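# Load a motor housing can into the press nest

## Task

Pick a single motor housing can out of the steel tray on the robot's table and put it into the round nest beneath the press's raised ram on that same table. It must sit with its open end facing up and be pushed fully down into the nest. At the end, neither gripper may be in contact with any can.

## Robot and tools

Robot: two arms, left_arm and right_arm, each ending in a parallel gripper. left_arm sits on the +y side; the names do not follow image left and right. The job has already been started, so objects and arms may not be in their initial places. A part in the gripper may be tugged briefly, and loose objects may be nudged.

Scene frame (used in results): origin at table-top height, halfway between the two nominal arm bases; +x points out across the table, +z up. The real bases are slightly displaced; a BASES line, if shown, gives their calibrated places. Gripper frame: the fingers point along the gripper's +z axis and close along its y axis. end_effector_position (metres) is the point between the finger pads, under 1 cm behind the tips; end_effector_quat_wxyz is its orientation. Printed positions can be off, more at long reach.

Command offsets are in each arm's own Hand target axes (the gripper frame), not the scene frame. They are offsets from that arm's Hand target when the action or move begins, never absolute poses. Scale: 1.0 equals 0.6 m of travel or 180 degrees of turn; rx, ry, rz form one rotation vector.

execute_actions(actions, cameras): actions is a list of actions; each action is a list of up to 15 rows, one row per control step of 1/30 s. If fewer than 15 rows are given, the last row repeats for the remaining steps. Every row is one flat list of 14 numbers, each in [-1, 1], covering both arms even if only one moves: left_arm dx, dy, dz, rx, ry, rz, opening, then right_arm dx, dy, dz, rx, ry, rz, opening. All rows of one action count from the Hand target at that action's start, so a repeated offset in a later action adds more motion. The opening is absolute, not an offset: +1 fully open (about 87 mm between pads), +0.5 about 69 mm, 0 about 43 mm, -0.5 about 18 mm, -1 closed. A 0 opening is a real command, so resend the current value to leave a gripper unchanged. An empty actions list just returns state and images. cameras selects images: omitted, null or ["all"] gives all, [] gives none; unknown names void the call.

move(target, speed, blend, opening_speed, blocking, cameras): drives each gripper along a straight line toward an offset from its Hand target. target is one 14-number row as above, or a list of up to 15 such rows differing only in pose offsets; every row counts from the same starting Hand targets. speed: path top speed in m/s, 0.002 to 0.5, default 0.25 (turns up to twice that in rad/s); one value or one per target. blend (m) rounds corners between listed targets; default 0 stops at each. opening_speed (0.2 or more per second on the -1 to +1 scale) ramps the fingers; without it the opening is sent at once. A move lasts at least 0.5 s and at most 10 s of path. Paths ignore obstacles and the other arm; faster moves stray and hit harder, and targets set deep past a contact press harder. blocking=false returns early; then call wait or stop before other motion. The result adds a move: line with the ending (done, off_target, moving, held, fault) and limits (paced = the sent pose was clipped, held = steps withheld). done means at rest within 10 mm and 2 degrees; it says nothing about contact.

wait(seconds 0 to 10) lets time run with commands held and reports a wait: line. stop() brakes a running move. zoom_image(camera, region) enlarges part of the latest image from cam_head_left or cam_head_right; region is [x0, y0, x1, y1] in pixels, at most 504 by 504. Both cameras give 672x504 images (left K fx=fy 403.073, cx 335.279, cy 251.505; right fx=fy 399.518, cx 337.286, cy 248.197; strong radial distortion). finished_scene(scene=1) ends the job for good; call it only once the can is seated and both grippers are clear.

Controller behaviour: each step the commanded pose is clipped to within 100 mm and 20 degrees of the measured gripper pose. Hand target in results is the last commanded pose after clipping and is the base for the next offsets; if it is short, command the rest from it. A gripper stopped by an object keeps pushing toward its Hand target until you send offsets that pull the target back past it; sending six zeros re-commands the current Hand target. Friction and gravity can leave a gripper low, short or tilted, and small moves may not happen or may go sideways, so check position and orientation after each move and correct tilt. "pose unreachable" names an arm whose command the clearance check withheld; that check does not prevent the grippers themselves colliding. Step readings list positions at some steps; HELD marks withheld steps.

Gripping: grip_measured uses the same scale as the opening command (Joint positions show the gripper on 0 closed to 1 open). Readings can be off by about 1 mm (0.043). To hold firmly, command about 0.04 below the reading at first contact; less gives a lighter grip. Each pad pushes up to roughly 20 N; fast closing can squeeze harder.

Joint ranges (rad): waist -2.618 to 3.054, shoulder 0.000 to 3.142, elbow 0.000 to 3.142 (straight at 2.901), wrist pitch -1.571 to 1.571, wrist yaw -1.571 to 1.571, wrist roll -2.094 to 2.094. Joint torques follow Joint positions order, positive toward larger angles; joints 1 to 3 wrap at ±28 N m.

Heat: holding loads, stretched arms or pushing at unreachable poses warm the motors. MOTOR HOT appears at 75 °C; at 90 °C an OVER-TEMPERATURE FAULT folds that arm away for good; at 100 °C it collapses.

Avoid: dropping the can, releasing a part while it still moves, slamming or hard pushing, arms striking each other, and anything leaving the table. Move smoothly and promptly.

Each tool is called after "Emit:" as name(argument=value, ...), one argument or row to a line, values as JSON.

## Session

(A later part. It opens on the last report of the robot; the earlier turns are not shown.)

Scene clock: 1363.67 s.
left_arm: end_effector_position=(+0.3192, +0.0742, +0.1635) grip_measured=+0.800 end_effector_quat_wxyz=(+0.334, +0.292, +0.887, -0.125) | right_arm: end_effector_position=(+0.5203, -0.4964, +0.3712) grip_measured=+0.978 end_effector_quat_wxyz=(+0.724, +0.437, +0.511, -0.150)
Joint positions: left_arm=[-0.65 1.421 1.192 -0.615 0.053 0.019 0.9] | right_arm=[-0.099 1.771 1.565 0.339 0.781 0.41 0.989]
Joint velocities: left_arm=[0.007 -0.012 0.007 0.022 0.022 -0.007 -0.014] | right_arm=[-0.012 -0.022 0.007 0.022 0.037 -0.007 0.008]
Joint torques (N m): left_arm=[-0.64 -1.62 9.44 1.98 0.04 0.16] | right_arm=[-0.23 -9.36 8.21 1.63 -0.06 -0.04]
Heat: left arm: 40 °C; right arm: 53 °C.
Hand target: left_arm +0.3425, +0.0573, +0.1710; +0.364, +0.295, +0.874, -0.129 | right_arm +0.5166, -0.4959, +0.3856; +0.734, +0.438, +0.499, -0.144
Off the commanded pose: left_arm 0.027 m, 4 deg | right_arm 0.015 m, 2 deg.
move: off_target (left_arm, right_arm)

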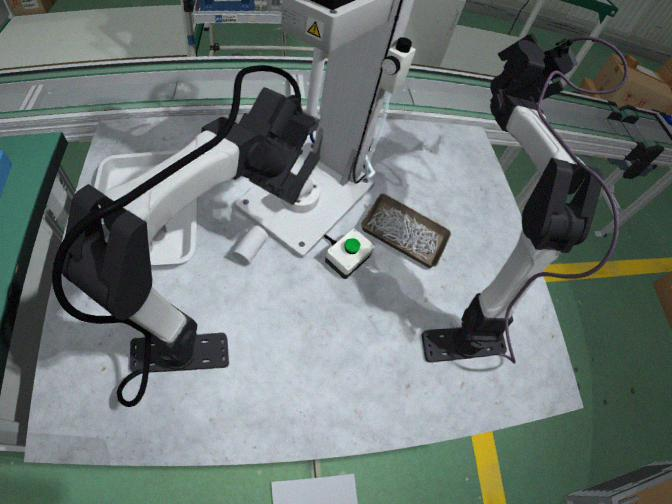

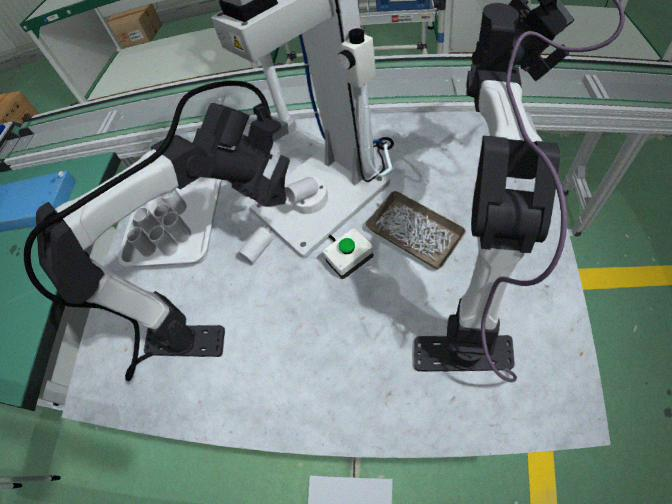

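Emit:
move(
  target=[0.033,0.002,0.061,0,0,0,0.8,0,0,0,0,0,0,1],
  speed=0.08,
)

Emit:
zoom_image(
  camera="cam_head_right",
  region=[235, 130, 345, 240],
)

Emit:
zoom_image(
  camera="cam_head_left",
  region=[235, 130, 345, 240],
)

Scene clock: 1372.13 s.
left_arm: end_effector_position=(+0.3265, +0.0692, +0.1562) grip_measured=+0.800 end_effector_quat_wxyz=(+0.357, +0.291, +0.878, -0.132) | right_arm: end_effector_position=(+0.5203, -0.4964, +0.3712) grip_measured=+0.978 end_effector_quat_wxyz=(+0.724, +0.437, +0.511, -0.150)
Joint positions: left_arm=[-0.65 1.414 1.129 -0.507 0.053 0.02 0.9] | right_arm=[-0.099 1.771 1.565 0.339 0.781 0.41 0.989]
Joint velocities: left_arm=[-0.002 -0.012 -0.002 -0.095 -0.051 0.051 0.006] | right_arm=[-0.012 0.002 0.027 -0.066 -0.051 0.022 -0.013]
Joint torques (N m): left_arm=[-0.42 3.64 5.08 2.55 0.04 0.17] | right_arm=[-0.21 -9.36 8.21 1.63 -0.06 -0.04]
Heat: left arm: 41 °C; right arm: 54 °C.
Hand target: left_arm +0.3524, +0.0512, +0.1309; +0.364, +0.295, +0.874, -0.129 | right_arm +0.5166, -0.4959, +0.3856; +0.734, +0.438, +0.499, -0.144
Off the commanded pose: left_arm 0.041 m, 1 deg | right_arm 0.015 m, 2 deg.
move: off_target (left_arm, right_arm)

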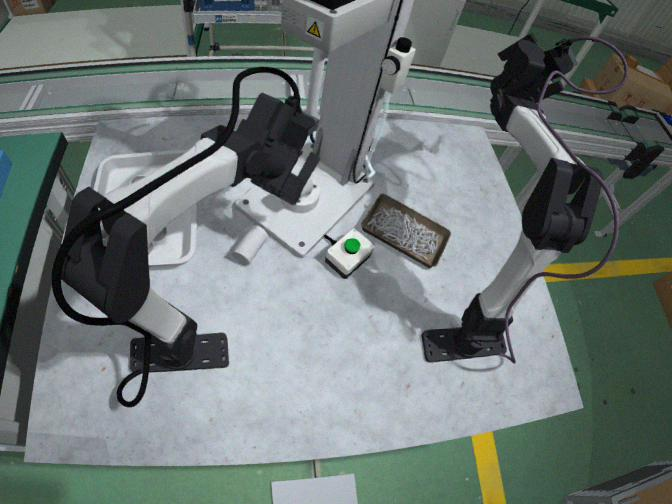

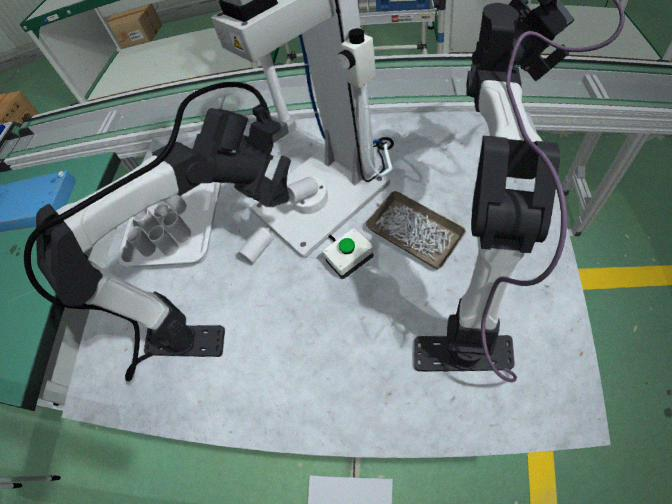

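Scaled by 4.582.

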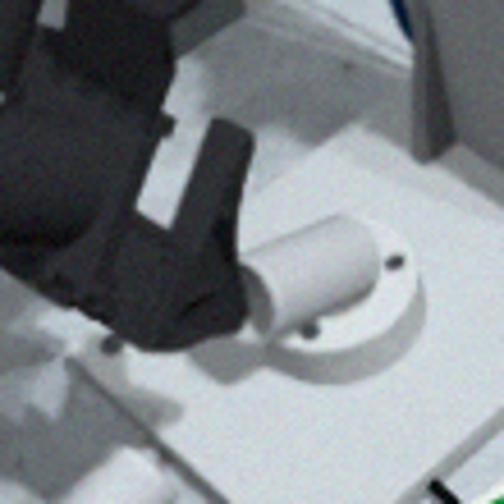

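Scaled by 4.582.

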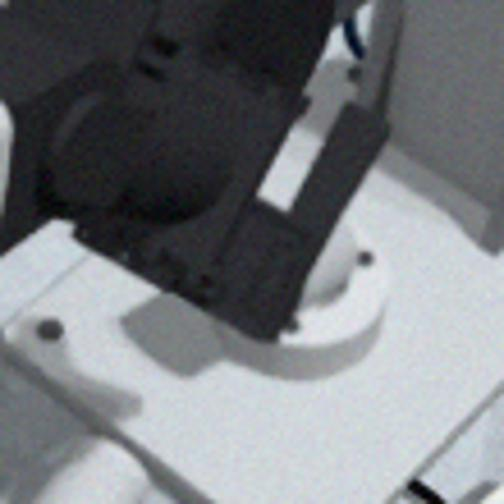

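Emit:
move(
  target=[
    [0.03,0,-0.12,0,0,0,0.8,0,0,0,0,0,0,1],
    [0.074,0,-0.17,0,-0.19,0,0.8,0,0,0,0,0,0,1],
  ],
  speed=0.12,
)

Emit:
zoom_image(
  camera="cam_head_right",
  region=[235, 130, 345, 240],
)

Emit:
zoom_image(
  camera="cam_head_left",
  region=[235, 130, 345, 240],
)

Scene clock: 1382.70 s.
left_arm: end_effector_position=(+0.2680, +0.1160, +0.1759) grip_measured=+0.800 end_effector_quat_wxyz=(+0.602, +0.252, +0.730, -0.205) | right_arm: end_effector_position=(+0.5203, -0.4964, +0.3712) grip_measured=+0.978 end_effector_quat_wxyz=(+0.724, +0.437, +0.511, -0.150)
Joint positions: left_arm=[-0.595 0.671 0.38 0.096 0.117 0.028 0.9] | right_arm=[-0.099 1.771 1.565 0.339 0.781 0.41 0.989]
Joint velocities: left_arm=[0.007 0.002 -0.007 0.037 -0.022 0.007 0.002] | right_arm=[-0.002 -0.002 0.017 -0.066 0.007 -0.022 0.029]
Joint torques (N m): left_arm=[0.65 -1.2 5.81 1.85 0.21 -0.06] | right_arm=[-0.23 -9.36 8.21 1.62 -0.06 -0.04]
Heat: left arm: 42 °C; right arm: 54 °C.
Hand target: left_arm +0.2680, +0.1160, +0.1764; +0.605, +0.248, +0.727, -0.210 | right_arm +0.5166, -0.4959, +0.3856; +0.734, +0.438, +0.499, -0.144
Off the commanded pose: left_arm 0.006 m, 1 deg | right_arm 0.015 m, 2 deg.
move: off_target (right_arm)

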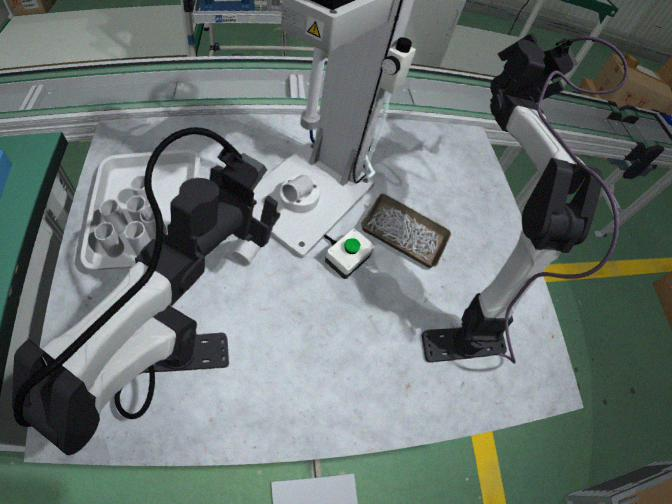

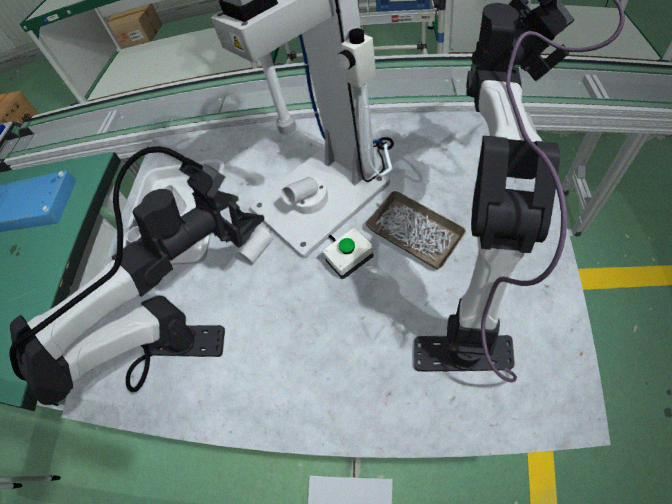

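Scaled by 4.582.

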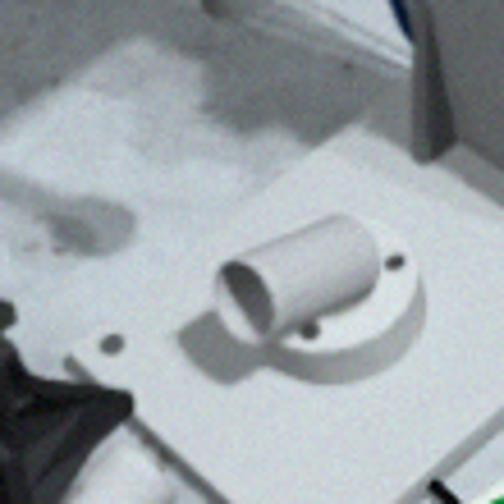

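Scaled by 4.582.

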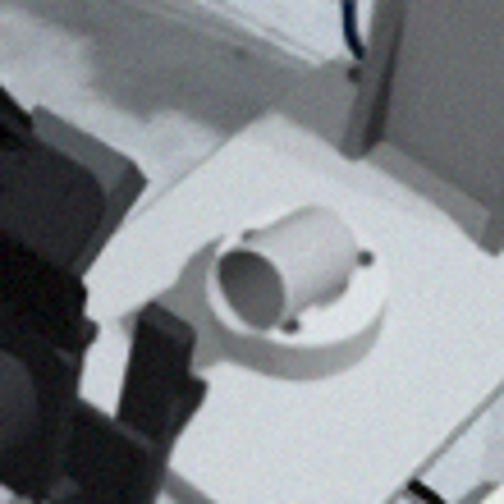

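Emit:
move(
  target=[0.081,0.008,0.17,0,0,0,1,0,0,0,0,0,0,1],
  speed=0.08,
)

Emit:
zoom_image(
  camera="cam_head_right",
  region=[235, 130, 345, 240],
)

Emit:
zoom_image(
  camera="cam_head_left",
  region=[235, 130, 345, 240],
)

Scene clock: 1395.47 s.
left_arm: end_effector_position=(+0.3355, +0.0709, +0.0943) grip_measured=+0.972 end_effector_quat_wxyz=(+0.591, +0.254, +0.737, -0.206) | right_arm: end_effector_position=(+0.5203, -0.4964, +0.3712) grip_measured=+0.978 end_effector_quat_wxyz=(+0.724, +0.437, +0.511, -0.150)
Joint positions: left_arm=[-0.607 1.408 0.344 0.845 0.112 0.021 0.986] | right_arm=[-0.099 1.771 1.565 0.339 0.781 0.41 0.989]
Joint velocities: left_arm=[0.007 -0.012 0.007 -0.037 0.022 0.051 0.013] | right_arm=[0.002 -0.007 0.017 0.037 -0.007 0.022 -0.013]
Joint torques (N m): left_arm=[-0.62 -3.7 7.41 1.84 0.03 -0.08] | right_arm=[-0.23 -9.36 8.21 1.63 -0.06 -0.04]
Heat: left arm: 42 °C; right arm: 54 °C.
Hand target: left_arm +0.3438, +0.0641, +0.1067; +0.605, +0.248, +0.727, -0.211 | right_arm +0.5166, -0.4959, +0.3856; +0.734, +0.438, +0.499, -0.144
Off the commanded pose: left_arm 0.019 m, 2 deg | right_arm 0.015 m, 2 deg.
move: off_target (left_arm, right_arm)

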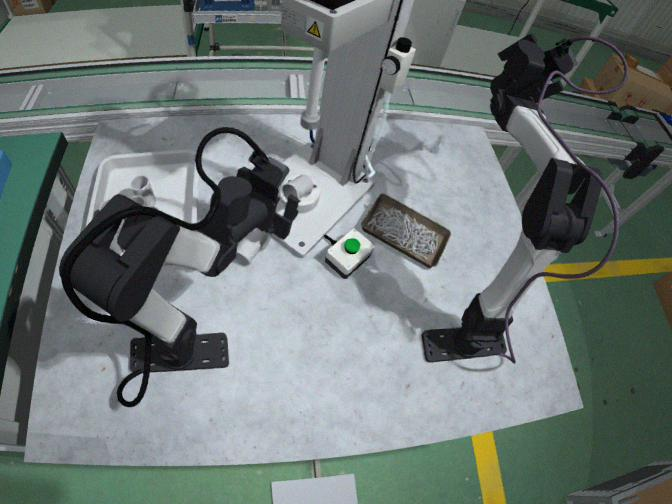

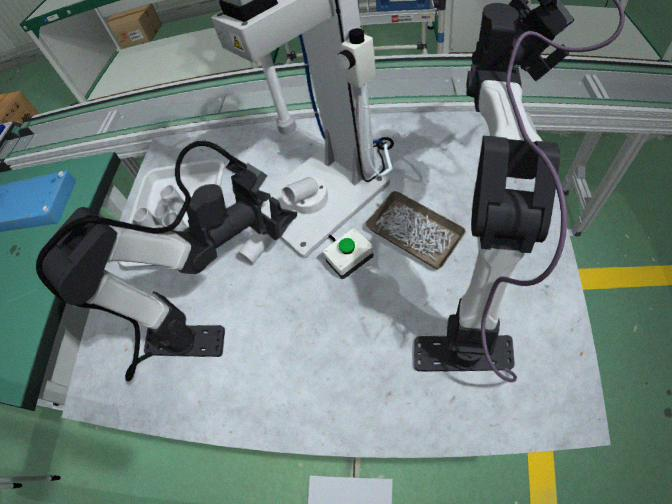

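Scaled by 4.582.

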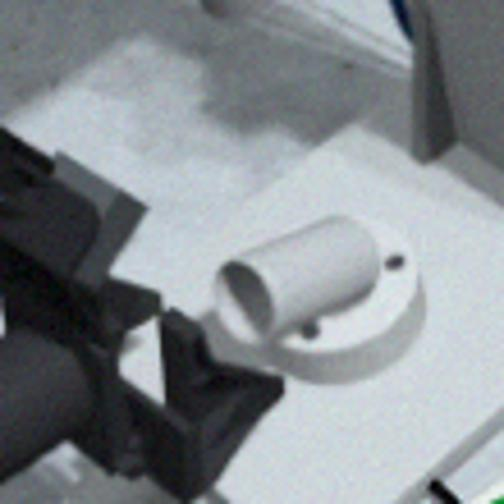

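Scaled by 4.582.

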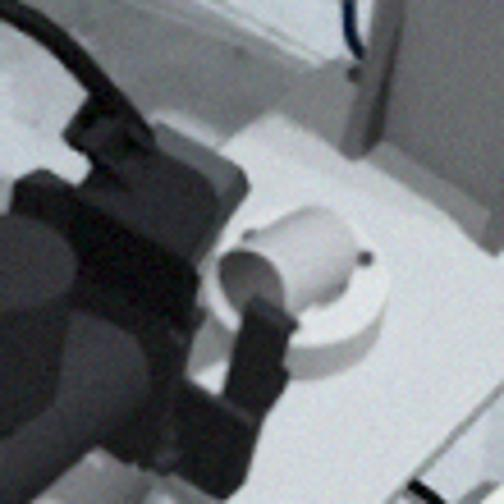

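Emit:
move(
  target=[
    [-0.03,-0.0235,-0.01,0,0,0,1,0,0,0,0,0,0,1],
    [-0.031,-0.0235,0.0585,0,0,0,1,0,0,0,0,0,0,1],
  ],
  speed=0.06,
)

Emit:
zoom_image(
  camera="cam_head_right",
  region=[235, 130, 345, 240],
)

Emit:
zoom_image(
  camera="cam_head_left",
  region=[235, 130, 345, 240],
)

Scene clock: 1401.73 s.
left_arm: end_effector_position=(+0.3584, +0.0360, +0.1073) grip_measured=+0.972 end_effector_quat_wxyz=(+0.593, +0.254, +0.736, -0.207) | right_arm: end_effector_position=(+0.5203, -0.4964, +0.3712) grip_measured=+0.978 end_effector_quat_wxyz=(+0.724, +0.437, +0.511, -0.150)
Joint positions: left_arm=[-0.674 1.519 0.504 0.801 0.047 0.006 0.986] | right_arm=[-0.099 1.771 1.565 0.339 0.781 0.41 0.989]
Joint velocities: left_arm=[-0.007 0.017 0.002 0.022 0.022 -0.022 -0.013] | right_arm=[-0.017 0.012 -0.007 0.037 -0.007 -0.022 -0.003]
Joint torques (N m): left_arm=[-0.69 -4.94 7.3 1.82 0 -0.08] | right_arm=[-0.21 -9.36 8.21 1.63 -0.06 -0.04]
Heat: left arm: 42 °C; right arm: 54 °C.
Hand target: left_arm +0.3651, +0.0294, +0.1176; +0.604, +0.247, +0.727, -0.212 | right_arm +0.5166, -0.4959, +0.3856; +0.734, +0.438, +0.499, -0.144
Off the commanded pose: left_arm 0.015 m, 2 deg | right_arm 0.015 m, 2 deg.
move: off_target (left_arm, right_arm)

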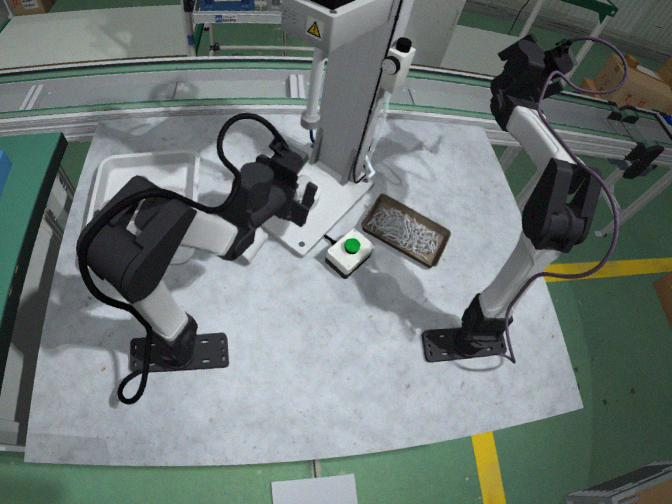

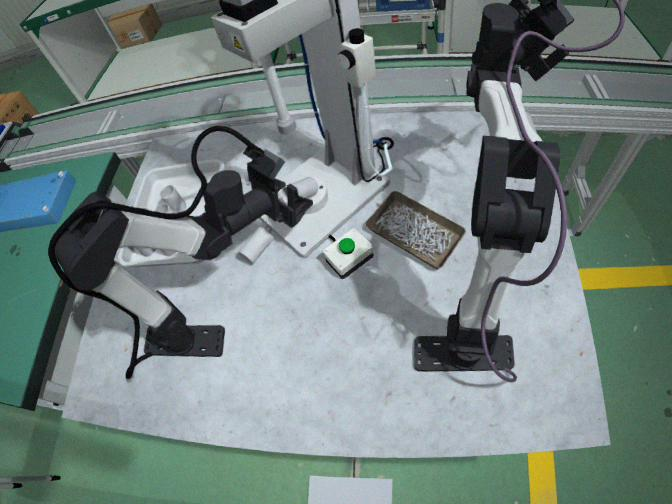

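Scaled by 4.582.

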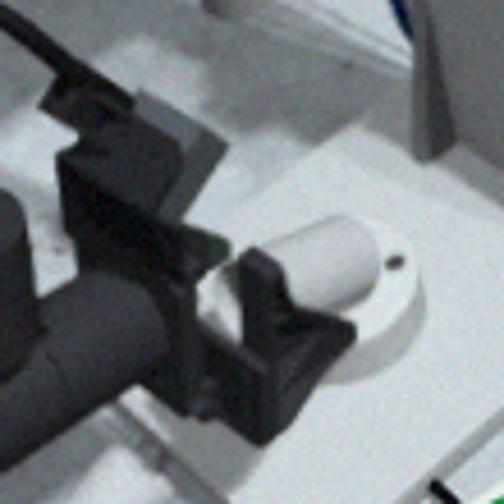

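Scaled by 4.582.

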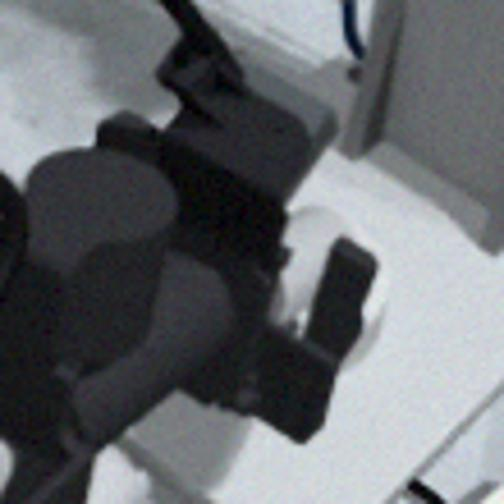

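Emit:
move(
  target=[0,0,0,0,0,0,-0.06,0,0,0,0,0,0,1],
  opening_speed=0.4,
)

Emit:
zoom_image(
  camera="cam_head_right",
  region=[235, 130, 345, 240],
)

Emit:
zoom_image(
  camera="cam_head_left",
  region=[235, 130, 345, 240],
)

Scene clock: 1408.13 s.
left_arm: end_effector_position=(+0.3593, +0.0368, +0.1078) grip_measured=+0.022 end_effector_quat_wxyz=(+0.594, +0.252, +0.736, -0.205) | right_arm: end_effector_position=(+0.5203, -0.4964, +0.3712) grip_measured=+0.978 end_effector_quat_wxyz=(+0.724, +0.437, +0.511, -0.150)
Joint positions: left_arm=[-0.674 1.519 0.504 0.804 0.04 0.006 0.511] | right_arm=[-0.099 1.771 1.565 0.339 0.781 0.41 0.989]
Joint velocities: left_arm=[-0.007 -0.002 -0.012 0.022 -0.007 0.051 -0.006] | right_arm=[-0.002 -0.007 -0.002 -0.022 -0.022 -0.007 -0.034]
Joint torques (N m): left_arm=[-0.55 -4.75 7.38 1.82 0.06 -0.06] | right_arm=[-0.23 -9.36 8.2 1.63 -0.06 -0.04]
Heat: left arm: 43 °C; right arm: 54 °C.
Hand target: left_arm +0.3651, +0.0294, +0.1176; +0.604, +0.247, +0.727, -0.212 | right_arm +0.5166, -0.4959, +0.3856; +0.734, +0.438, +0.499, -0.144
Off the commanded pose: left_arm 0.014 m, 2 deg | right_arm 0.015 m, 2 deg.
move: off_target (left_arm, right_arm)

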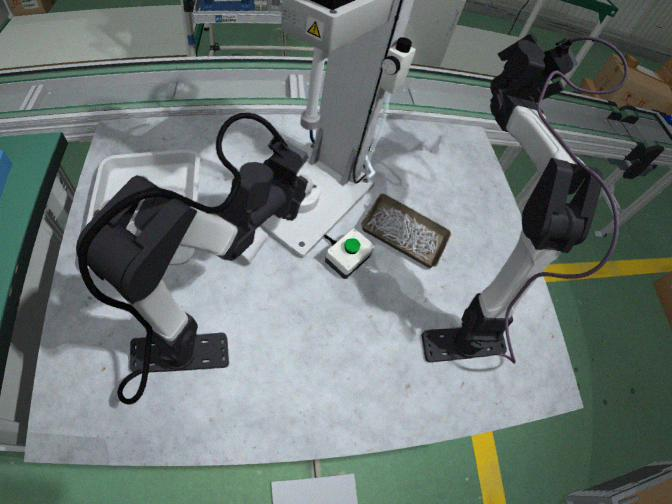

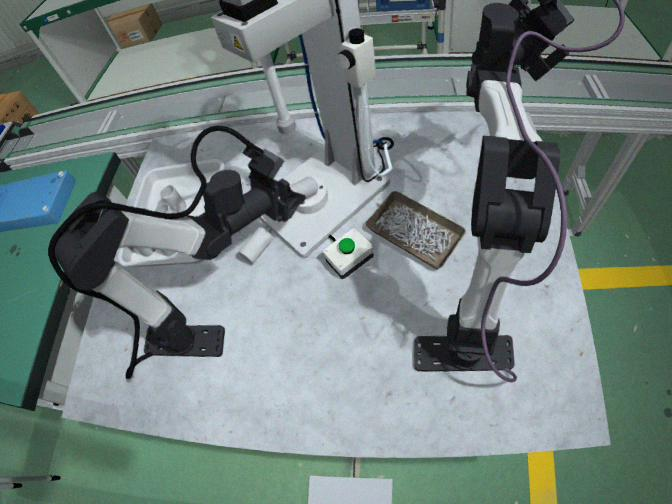

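Scaled by 4.582.

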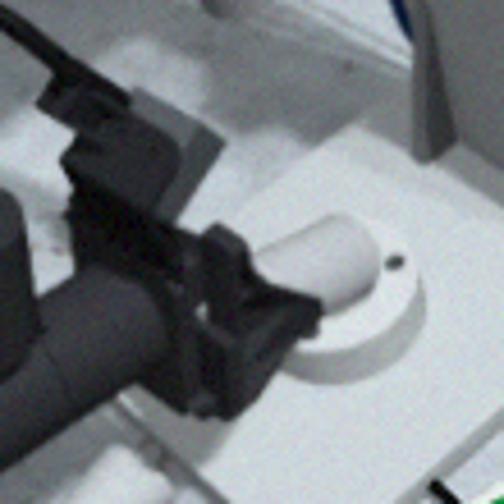

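Scaled by 4.582.

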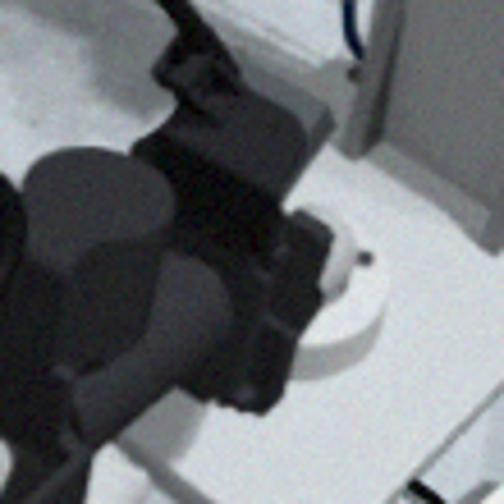

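Emit:
move(
  target=[
    [-0.05,0.004,-0.08,0,0,0,-0.1,0,0,0,0,0,0,1],
    [-0.14,0.004,-0.154,0,0,0,-0.1,0,0,0,0,0,0,1],
  ],
  speed=0.06,
)

Emit:
zoom_image(
  camera="cam_head_right",
  region=[215, 110, 345, 240],
)

Emit:
zoom_image(
  camera="cam_head_left",
  region=[215, 110, 345, 240],
)

Scene clock: 1420.23 s.
left_arm: end_effector_position=(+0.3020, +0.0800, +0.1894) grip_measured=+0.011 end_effector_quat_wxyz=(+0.576, +0.255, +0.750, -0.200) | right_arm: end_effector_position=(+0.5203, -0.4964, +0.3712) grip_measured=+0.978 end_effector_quat_wxyz=(+0.724, +0.437, +0.511, -0.150)
Joint positions: left_arm=[-0.665 0.968 0.58 0.128 0.049 0.006 0.505] | right_arm=[-0.099 1.771 1.565 0.339 0.781 0.41 0.989]
Joint velocities: left_arm=[-0.012 -0.002 0.007 -0.095 0.066 -0.037 0.001] | right_arm=[0.002 -0.002 -0.002 -0.066 -0.022 -0.037 0.003]
Joint torques (N m): left_arm=[0.8 -4.74 9.81 1.85 0.19 0.01] | right_arm=[-0.23 -9.36 8.21 1.63 -0.06 -0.04]
Heat: left arm: 45 °C; right arm: 54 °C.
Hand target: left_arm +0.3074, +0.0769, +0.2198; +0.604, +0.247, +0.727, -0.211 | right_arm +0.5166, -0.4959, +0.3856; +0.734, +0.438, +0.499, -0.144
Off the commanded pose: left_arm 0.028 m, 5 deg | right_arm 0.015 m, 2 deg.
move: off_target (left_arm, right_arm)

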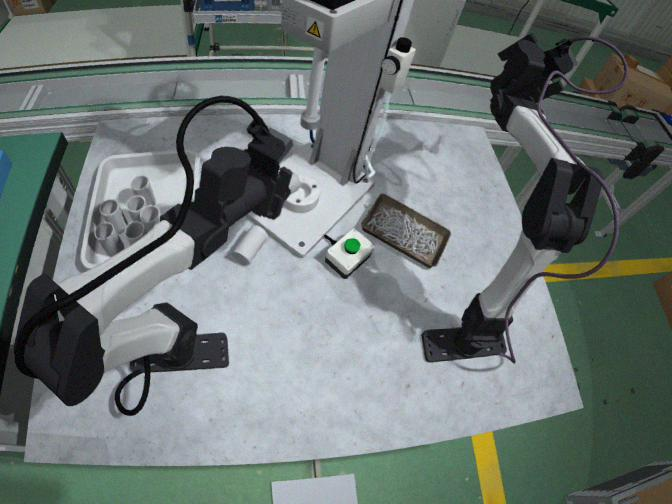

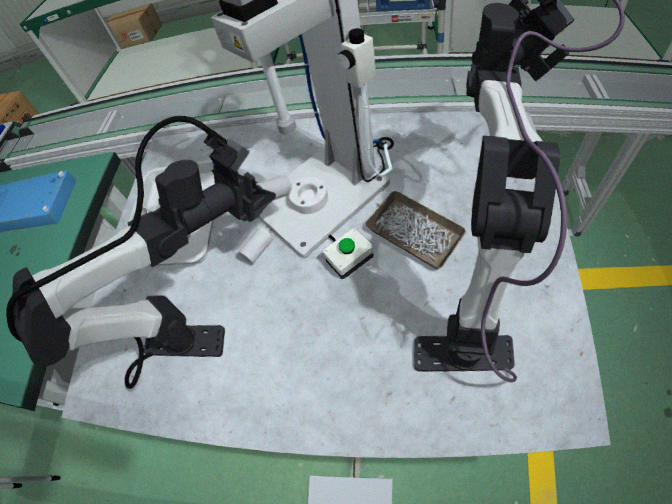

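Scaled by 3.877.

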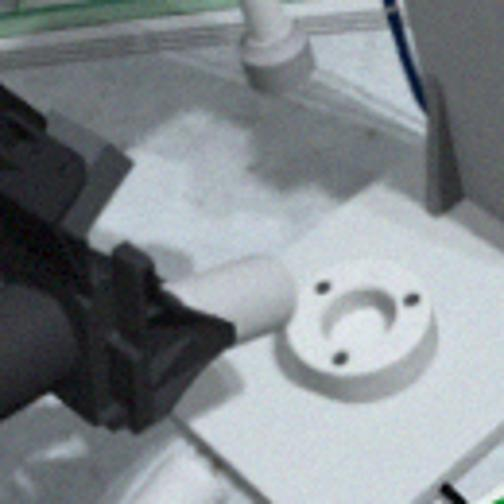

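Scaled by 3.877.

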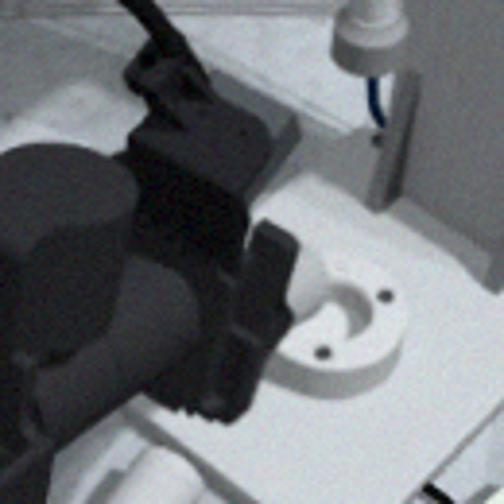

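Emit:
move(
  target=[0,0,0,0,0,0,-0.0,0,0,0,0,0,0,1],
  cameras=[],
)

Emit:
move(
  target=[0,0,0,0,0,0,0.01,0,0,0,0,0,0,1],
)

Emit:
zoom_image(
  camera="cam_head_right",
  region=[215, 110, 345, 240],
)

Scene clock: 1423.57 s.
left_arm: end_effector_position=(+0.3014, +0.0804, +0.1906) grip_measured=+0.011 end_effector_quat_wxyz=(+0.577, +0.255, +0.750, -0.200) | right_arm: end_effector_position=(+0.5203, -0.4964, +0.3712) grip_measured=+0.978 end_effector_quat_wxyz=(+0.724, +0.437, +0.511, -0.150)
Joint positions: left_arm=[-0.665 0.962 0.58 0.125 0.049 0.006 0.505] | right_arm=[-0.099 1.771 1.565 0.339 0.781 0.41 0.989]
Joint velocities: left_arm=[-0.012 -0.022 -0.012 -0.037 -0.081 -0.022 -0.004] | right_arm=[0.007 -0.002 0.002 -0.066 0.051 -0.007 -0.013]
Joint torques (N m): left_arm=[0.66 -4.18 9.83 1.87 0.2 -0.01] | right_arm=[-0.21 -9.36 8.21 1.63 -0.06 -0.04]
Heat: left arm: 46 °C; right arm: 54 °C.
Hand target: left_arm +0.3073, +0.0769, +0.2198; +0.604, +0.247, +0.727, -0.212 | right_arm +0.5166, -0.4959, +0.3856; +0.734, +0.438, +0.499, -0.144
Off the commanded pose: left_arm 0.030 m, 4 deg | right_arm 0.015 m, 2 deg.
move: off_target (left_arm, right_arm)
No camera images: "cameras" was empty.

Scene clock: 1424.27 s.
left_arm: end_effector_position=(+0.3013, +0.0804, +0.1905) grip_measured=+0.013 end_effector_quat_wxyz=(+0.577, +0.255, +0.750, -0.200) | right_arm: end_effector_position=(+0.5203, -0.4964, +0.3712) grip_measured=+0.978 end_effector_quat_wxyz=(+0.724, +0.437, +0.511, -0.150)
Joint positions: left_arm=[-0.665 0.962 0.58 0.125 0.049 0.006 0.506] | right_arm=[-0.099 1.771 1.565 0.339 0.781 0.41 0.989]
Joint velocities: left_arm=[0.002 0.012 0.012 0.022 -0.051 0.007 -0.006] | right_arm=[-0.002 0.007 -0.007 -0.022 -0.007 0.007 0.008]
Joint torques (N m): left_arm=[0.57 -4.21 9.87 1.86 0.19 0] | right_arm=[-0.23 -9.36 8.21 1.63 -0.06 -0.04]
Heat: left arm: 46 °C; right arm: 54 °C.
Hand target: left_arm +0.3073, +0.0769, +0.2198; +0.604, +0.247, +0.727, -0.212 | right_arm +0.5166, -0.4959, +0.3856; +0.734, +0.438, +0.499, -0.144
Off the commanded pose: left_arm 0.030 m, 4 deg | right_arm 0.015 m, 2 deg.
move: off_target (left_arm, right_arm)

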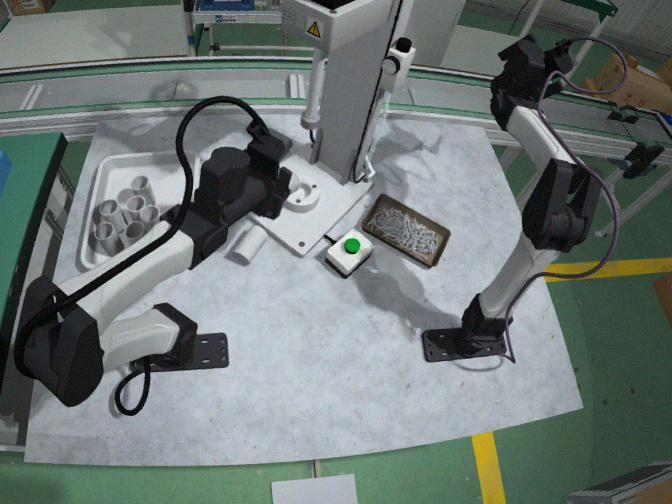

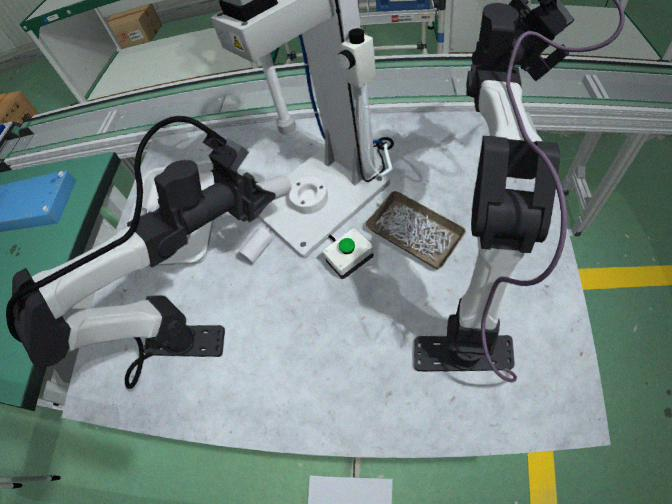

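Scaled by 3.877.

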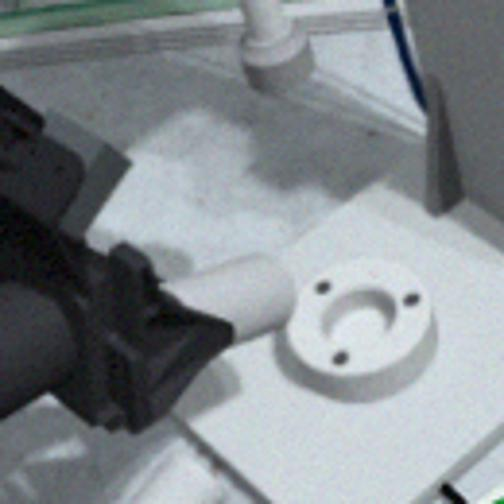

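Emit:
move(
  target=[0.07,0,-0.012,0,0,0,0.01,0,0,0,0,0,0,1],
  speed=0.06,
  cameras=[],
)

Emit:
move(
  target=[0,0,0,0,0,0,0.016,0,0,0,0,0,0,1],
)

Emit:
zoom_image(
  camera="cam_head_right",
  region=[215, 110, 345, 240],
)

Scene clock: 1428.60 s.
left_arm: end_effector_position=(+0.2922, +0.0878, +0.1648) grip_measured=+0.012 end_effector_quat_wxyz=(+0.582, +0.253, +0.746, -0.202) | right_arm: end_effector_position=(+0.5203, -0.4964, +0.3712) grip_measured=+0.978 end_effector_quat_wxyz=(+0.724, +0.437, +0.511, -0.150)
Joint positions: left_arm=[-0.66 0.92 0.446 0.231 0.053 0.006 0.506] | right_arm=[-0.099 1.771 1.565 0.339 0.781 0.41 0.989]
Joint velocities: left_arm=[-0.017 -0.012 -0.002 0.037 0.022 -0.037 0.009] | right_arm=[-0.007 0.002 -0.002 -0.007 -0.007 -0.022 -0.018]
Joint torques (N m): left_arm=[0.69 -4.01 6.61 2.08 0.21 0.02] | right_arm=[-0.23 -9.36 8.21 1.63 -0.06 -0.04]
Heat: left arm: 46 °C; right arm: 54 °C.
Hand target: left_arm +0.2952, +0.0863, +0.1803; +0.605, +0.247, +0.727, -0.211 | right_arm +0.5166, -0.4959, +0.3856; +0.734, +0.438, +0.499, -0.144
Off the commanded pose: left_arm 0.016 m, 4 deg | right_arm 0.015 m, 2 deg.
move: off_target (left_arm, right_arm)
No camera images: "cameras" was empty.

Scene clock: 1429.37 s.
left_arm: end_effector_position=(+0.2943, +0.0863, +0.1738) grip_measured=+0.016 end_effector_quat_wxyz=(+0.596, +0.250, +0.735, -0.206) | right_arm: end_effector_position=(+0.5203, -0.4964, +0.3712) grip_measured=+0.978 end_effector_quat_wxyz=(+0.724, +0.437, +0.511, -0.150)
Joint positions: left_arm=[-0.66 0.914 0.446 0.262 0.053 0.006 0.508] | right_arm=[-0.099 1.771 1.565 0.339 0.781 0.41 0.989]
Joint velocities: left_arm=[0.012 -0.017 0.017 -0.007 -0.037 -0.007 -0.001] | right_arm=[-0.012 -0.007 0.012 0.022 0.022 0.007 -0.008]
Joint torques (N m): left_arm=[0.69 -3.15 6.56 1.84 0.23 0.02] | right_arm=[-0.21 -9.36 8.21 1.63 -0.06 -0.04]
Heat: left arm: 46 °C; right arm: 54 °C.
Hand target: left_arm +0.2952, +0.0863, +0.1802; +0.604, +0.247, +0.727, -0.211 | right_arm +0.5166, -0.4959, +0.3856; +0.734, +0.438, +0.499, -0.144
Off the commanded pose: left_arm 0.007 m, 1 deg | right_arm 0.015 m, 2 deg.
move: off_target (right_arm)

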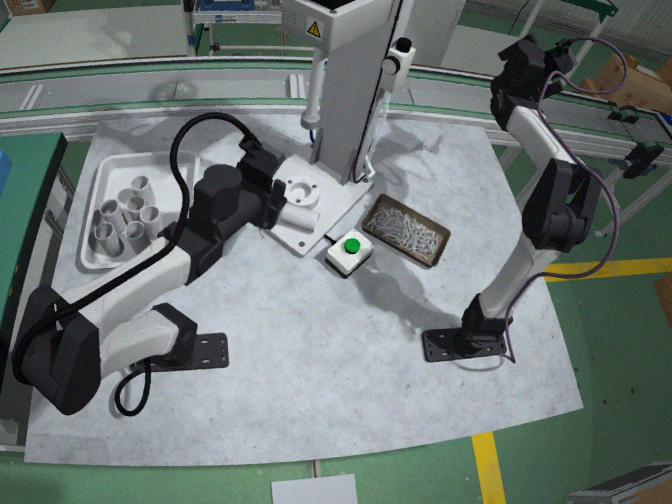

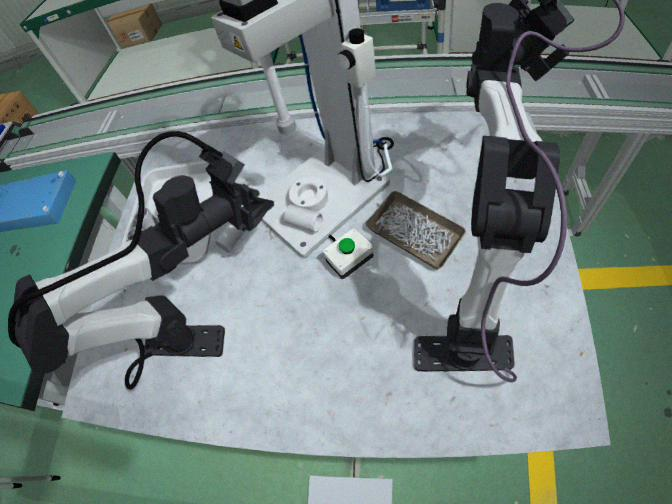

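Scaled by 3.877.

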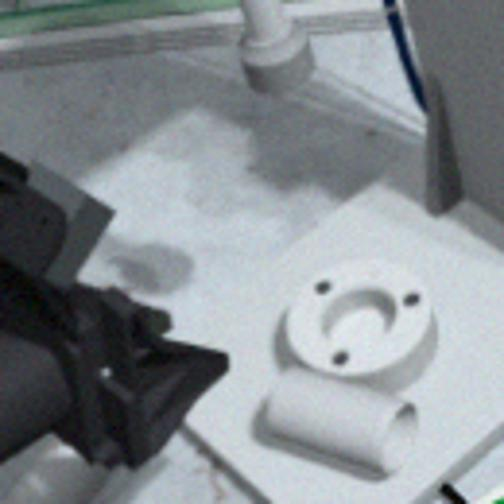

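Emit:
move(
  target=[
    [-0.121,-0.113,0.013,0.223,0.458,0.355,0.9,0,0,0,0,0,0,1],
  ],
  speed=0.2,
)

Scene clock: 1449.93 s.
left_arm: end_effector_position=(+0.2725, +0.0188, +0.2366) grip_measured=+0.900 end_effector_quat_wxyz=(+0.124, +0.798, +0.580, +0.108) | right_arm: end_effector_position=(+0.5203, -0.4964, +0.3712) grip_measured=+0.978 end_effector_quat_wxyz=(+0.724, +0.437, +0.511, -0.150)
Joint positions: left_arm=[-1.067 1.895 2.104 -1.544 -0.232 0.898 0.95] | right_arm=[-0.099 1.771 1.565 0.339 0.781 0.41 0.989]
Joint velocities: left_arm=[-0.022 -0.007 0.002 -0.037 -0.022 0.007 -0.007] | right_arm=[-0.002 -0.012 -0.007 -0.037 0.022 -0.037 -0.013]
Joint torques (N m): left_arm=[-0.69 -9.5 6.91 0.38 -0.11 0.15] | right_arm=[-0.23 -9.36 8.21 1.63 -0.06 -0.04]
Heat: left arm: 45 °C; right arm: 54 °C.
Hand target: left_arm +0.2723, +0.0173, +0.2427; -0.049, +0.793, +0.600, +0.094 | right_arm +0.5166, -0.4959, +0.3856; +0.734, +0.438, +0.499, -0.144
Off the commanded pose: left_arm 0.014 m, 23 deg; orientation clipped | right_arm 0.015 m, 2 deg.
joint sent to its limit (left arm) — joint 4 (wrist pitch), lower limit. The joint targets are off in position and orientation.
move: off_target (left_arm, right_arm); limits=paced

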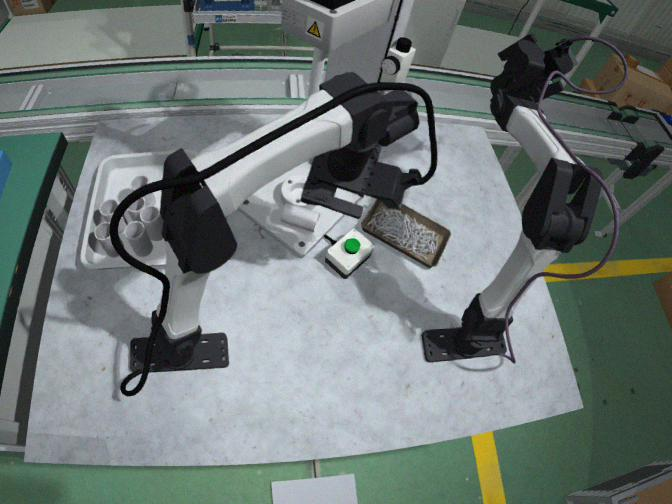

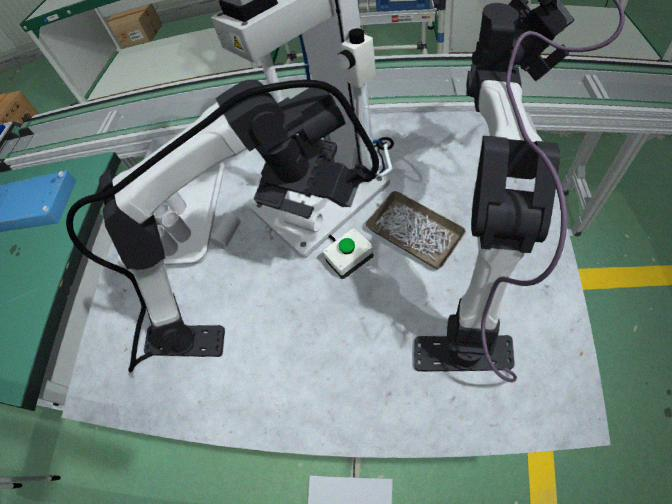

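Emit:
move(
  target=[-0.075,0.118,0.164,-0.094,-0.0585,0.001,0.7,0,0,0,0,0,0,1],
  speed=0.12,
)

Emit:
zoom_image(
  camera="cam_head_right",
  region=[235, 130, 365, 260],
)

Emit:
zoom_image(
  camera="cam_head_left",
  region=[235, 130, 365, 260],
)

Scene clock: 1468.17 s.
left_arm: end_effector_position=(+0.3349, -0.0214, +0.1440) grip_measured=+0.700 end_effector_quat_wxyz=(+0.124, +0.795, +0.583, +0.114) | right_arm: end_effector_position=(+0.5203, -0.4964, +0.3712) grip_measured=+0.978 end_effector_quat_wxyz=(+0.724, +0.437, +0.511, -0.150)
Joint positions: left_arm=[-0.996 2.081 1.984 -1.22 -0.228 0.963 0.85] | right_arm=[-0.099 1.771 1.565 0.339 0.781 0.41 0.989]
Joint velocities: left_arm=[-0.017 -0.007 -0.007 0.007 -0.022 -0.022 0.005] | right_arm=[0.002 0.002 0.007 -0.022 -0.051 0.007 -0.024]
Joint torques (N m): left_arm=[0.55 -10.63 5.39 0.66 0.11 0.15] | right_arm=[-0.23 -9.36 8.21 1.63 -0.06 -0.04]
Heat: left arm: 45 °C; right arm: 54 °C.
Hand target: left_arm +0.3376, -0.0235, +0.1384; +0.123, +0.797, +0.580, +0.110 | right_arm +0.5166, -0.4959, +0.3856; +0.734, +0.438, +0.499, -0.144
Off the commanded pose: left_arm 0.007 m, 1 deg | right_arm 0.015 m, 2 deg.
move: off_target (right_arm)

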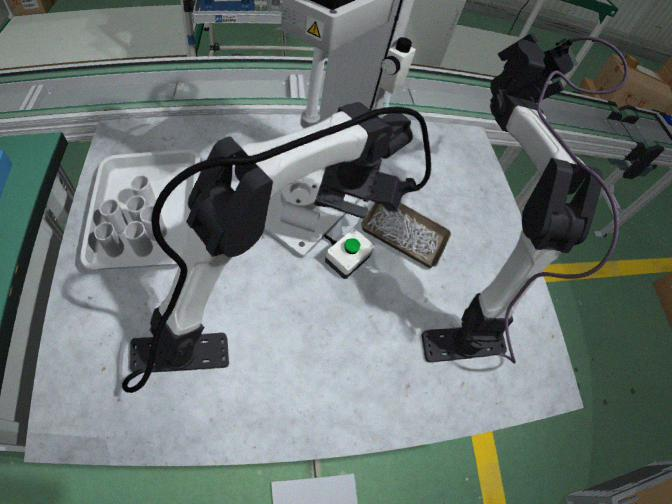

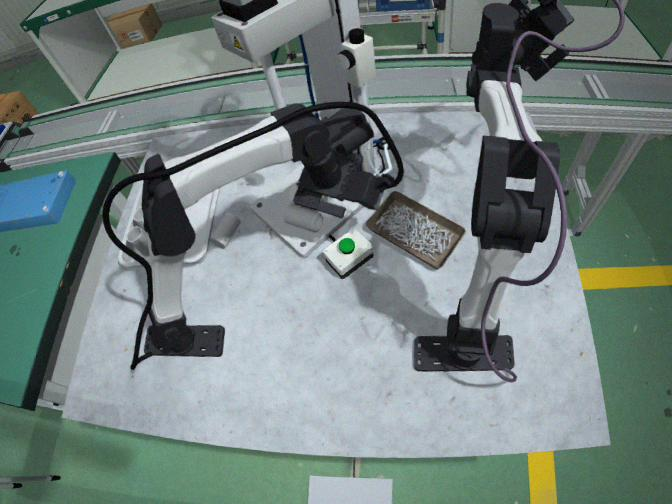

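Scaled by 3.877.

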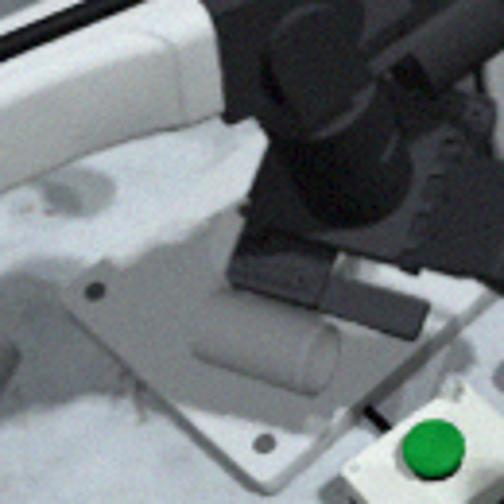

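Scaled by 3.877.

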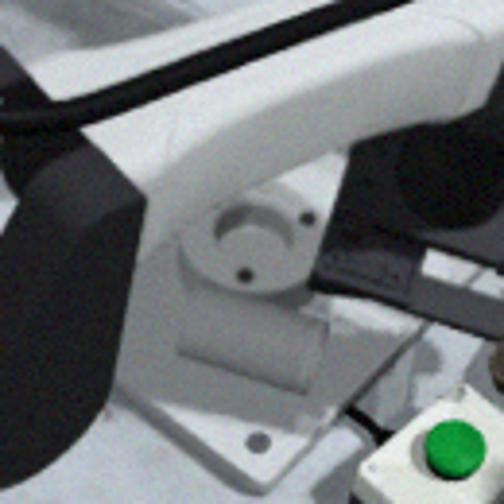

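Emit:
zoom_image(
  camera="cam_head_right",
  region=[270, 160, 370, 240],
)

Emit:
move(
  target=[0,0,0.06,0,0,0,0.7,0,0,0,0,0,0,1],
  speed=0.06,
)

Emit:
zoom_image(
  camera="cam_head_right",
  region=[270, 160, 370, 240],
)

Emit:
zoom_image(
  camera="cam_head_left",
  region=[270, 160, 370, 240],
)

Scaled by 5.040.

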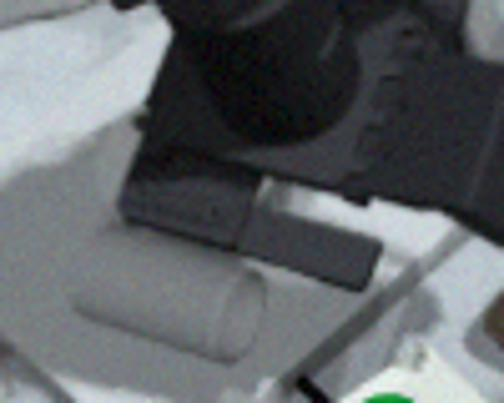

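Scene clock: 1482.57 s.
left_arm: end_effector_position=(+0.3467, -0.0248, +0.1125) grip_measured=+0.700 end_effector_quat_wxyz=(+0.128, +0.795, +0.582, +0.114) | right_arm: end_effector_position=(+0.5203, -0.4964, +0.3712) grip_measured=+0.978 end_effector_quat_wxyz=(+0.724, +0.437, +0.511, -0.150)
Joint positions: left_arm=[-0.978 2.104 1.892 -1.094 -0.224 0.982 0.85] | right_arm=[-0.099 1.771 1.565 0.339 0.781 0.41 0.989]
Joint velocities: left_arm=[-0.012 -0.012 -0.002 -0.051 -0.066 0.051 -0.002] | right_arm=[0.007 -0.012 -0.017 -0.051 -0.066 -0.051 0.008]
Joint torques (N m): left_arm=[0.61 -10.48 5.05 0.7 0.11 0.13] | right_arm=[-0.23 -9.36 8.21 1.63 -0.06 -0.04]
Heat: left arm: 44 °C; right arm: 54 °C.
Hand target: left_arm +0.3491, -0.0253, +0.1043; +0.124, +0.797, +0.580, +0.111 | right_arm +0.5166, -0.4959, +0.3856; +0.734, +0.438, +0.499, -0.144
Off the commanded pose: left_arm 0.009 m, 1 deg | right_arm 0.015 m, 2 deg.
move: off_target (right_arm)

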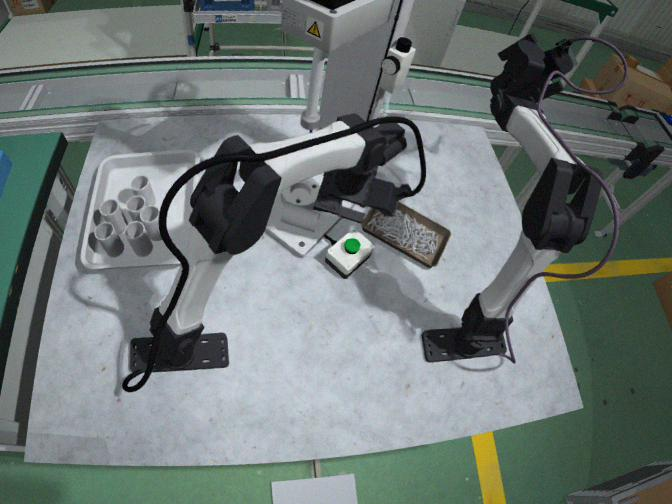

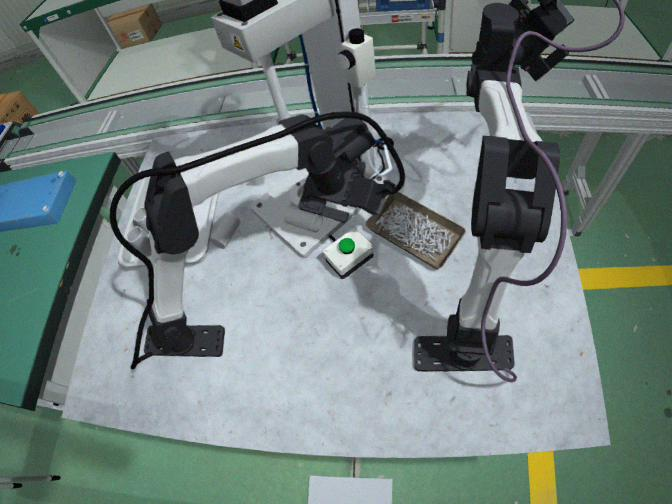

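Scaled by 5.040.

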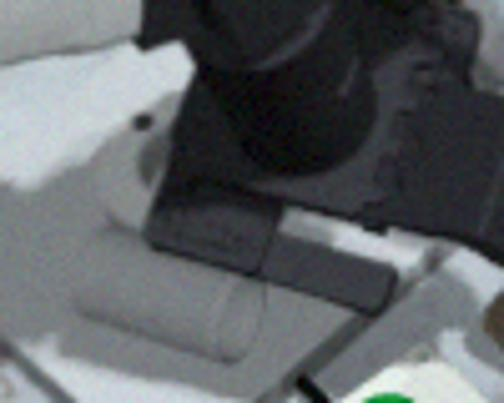

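Scaled by 5.040.

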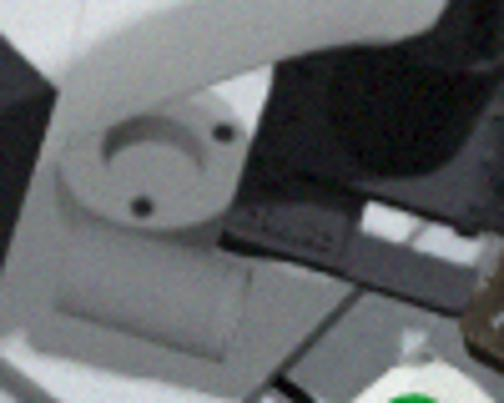

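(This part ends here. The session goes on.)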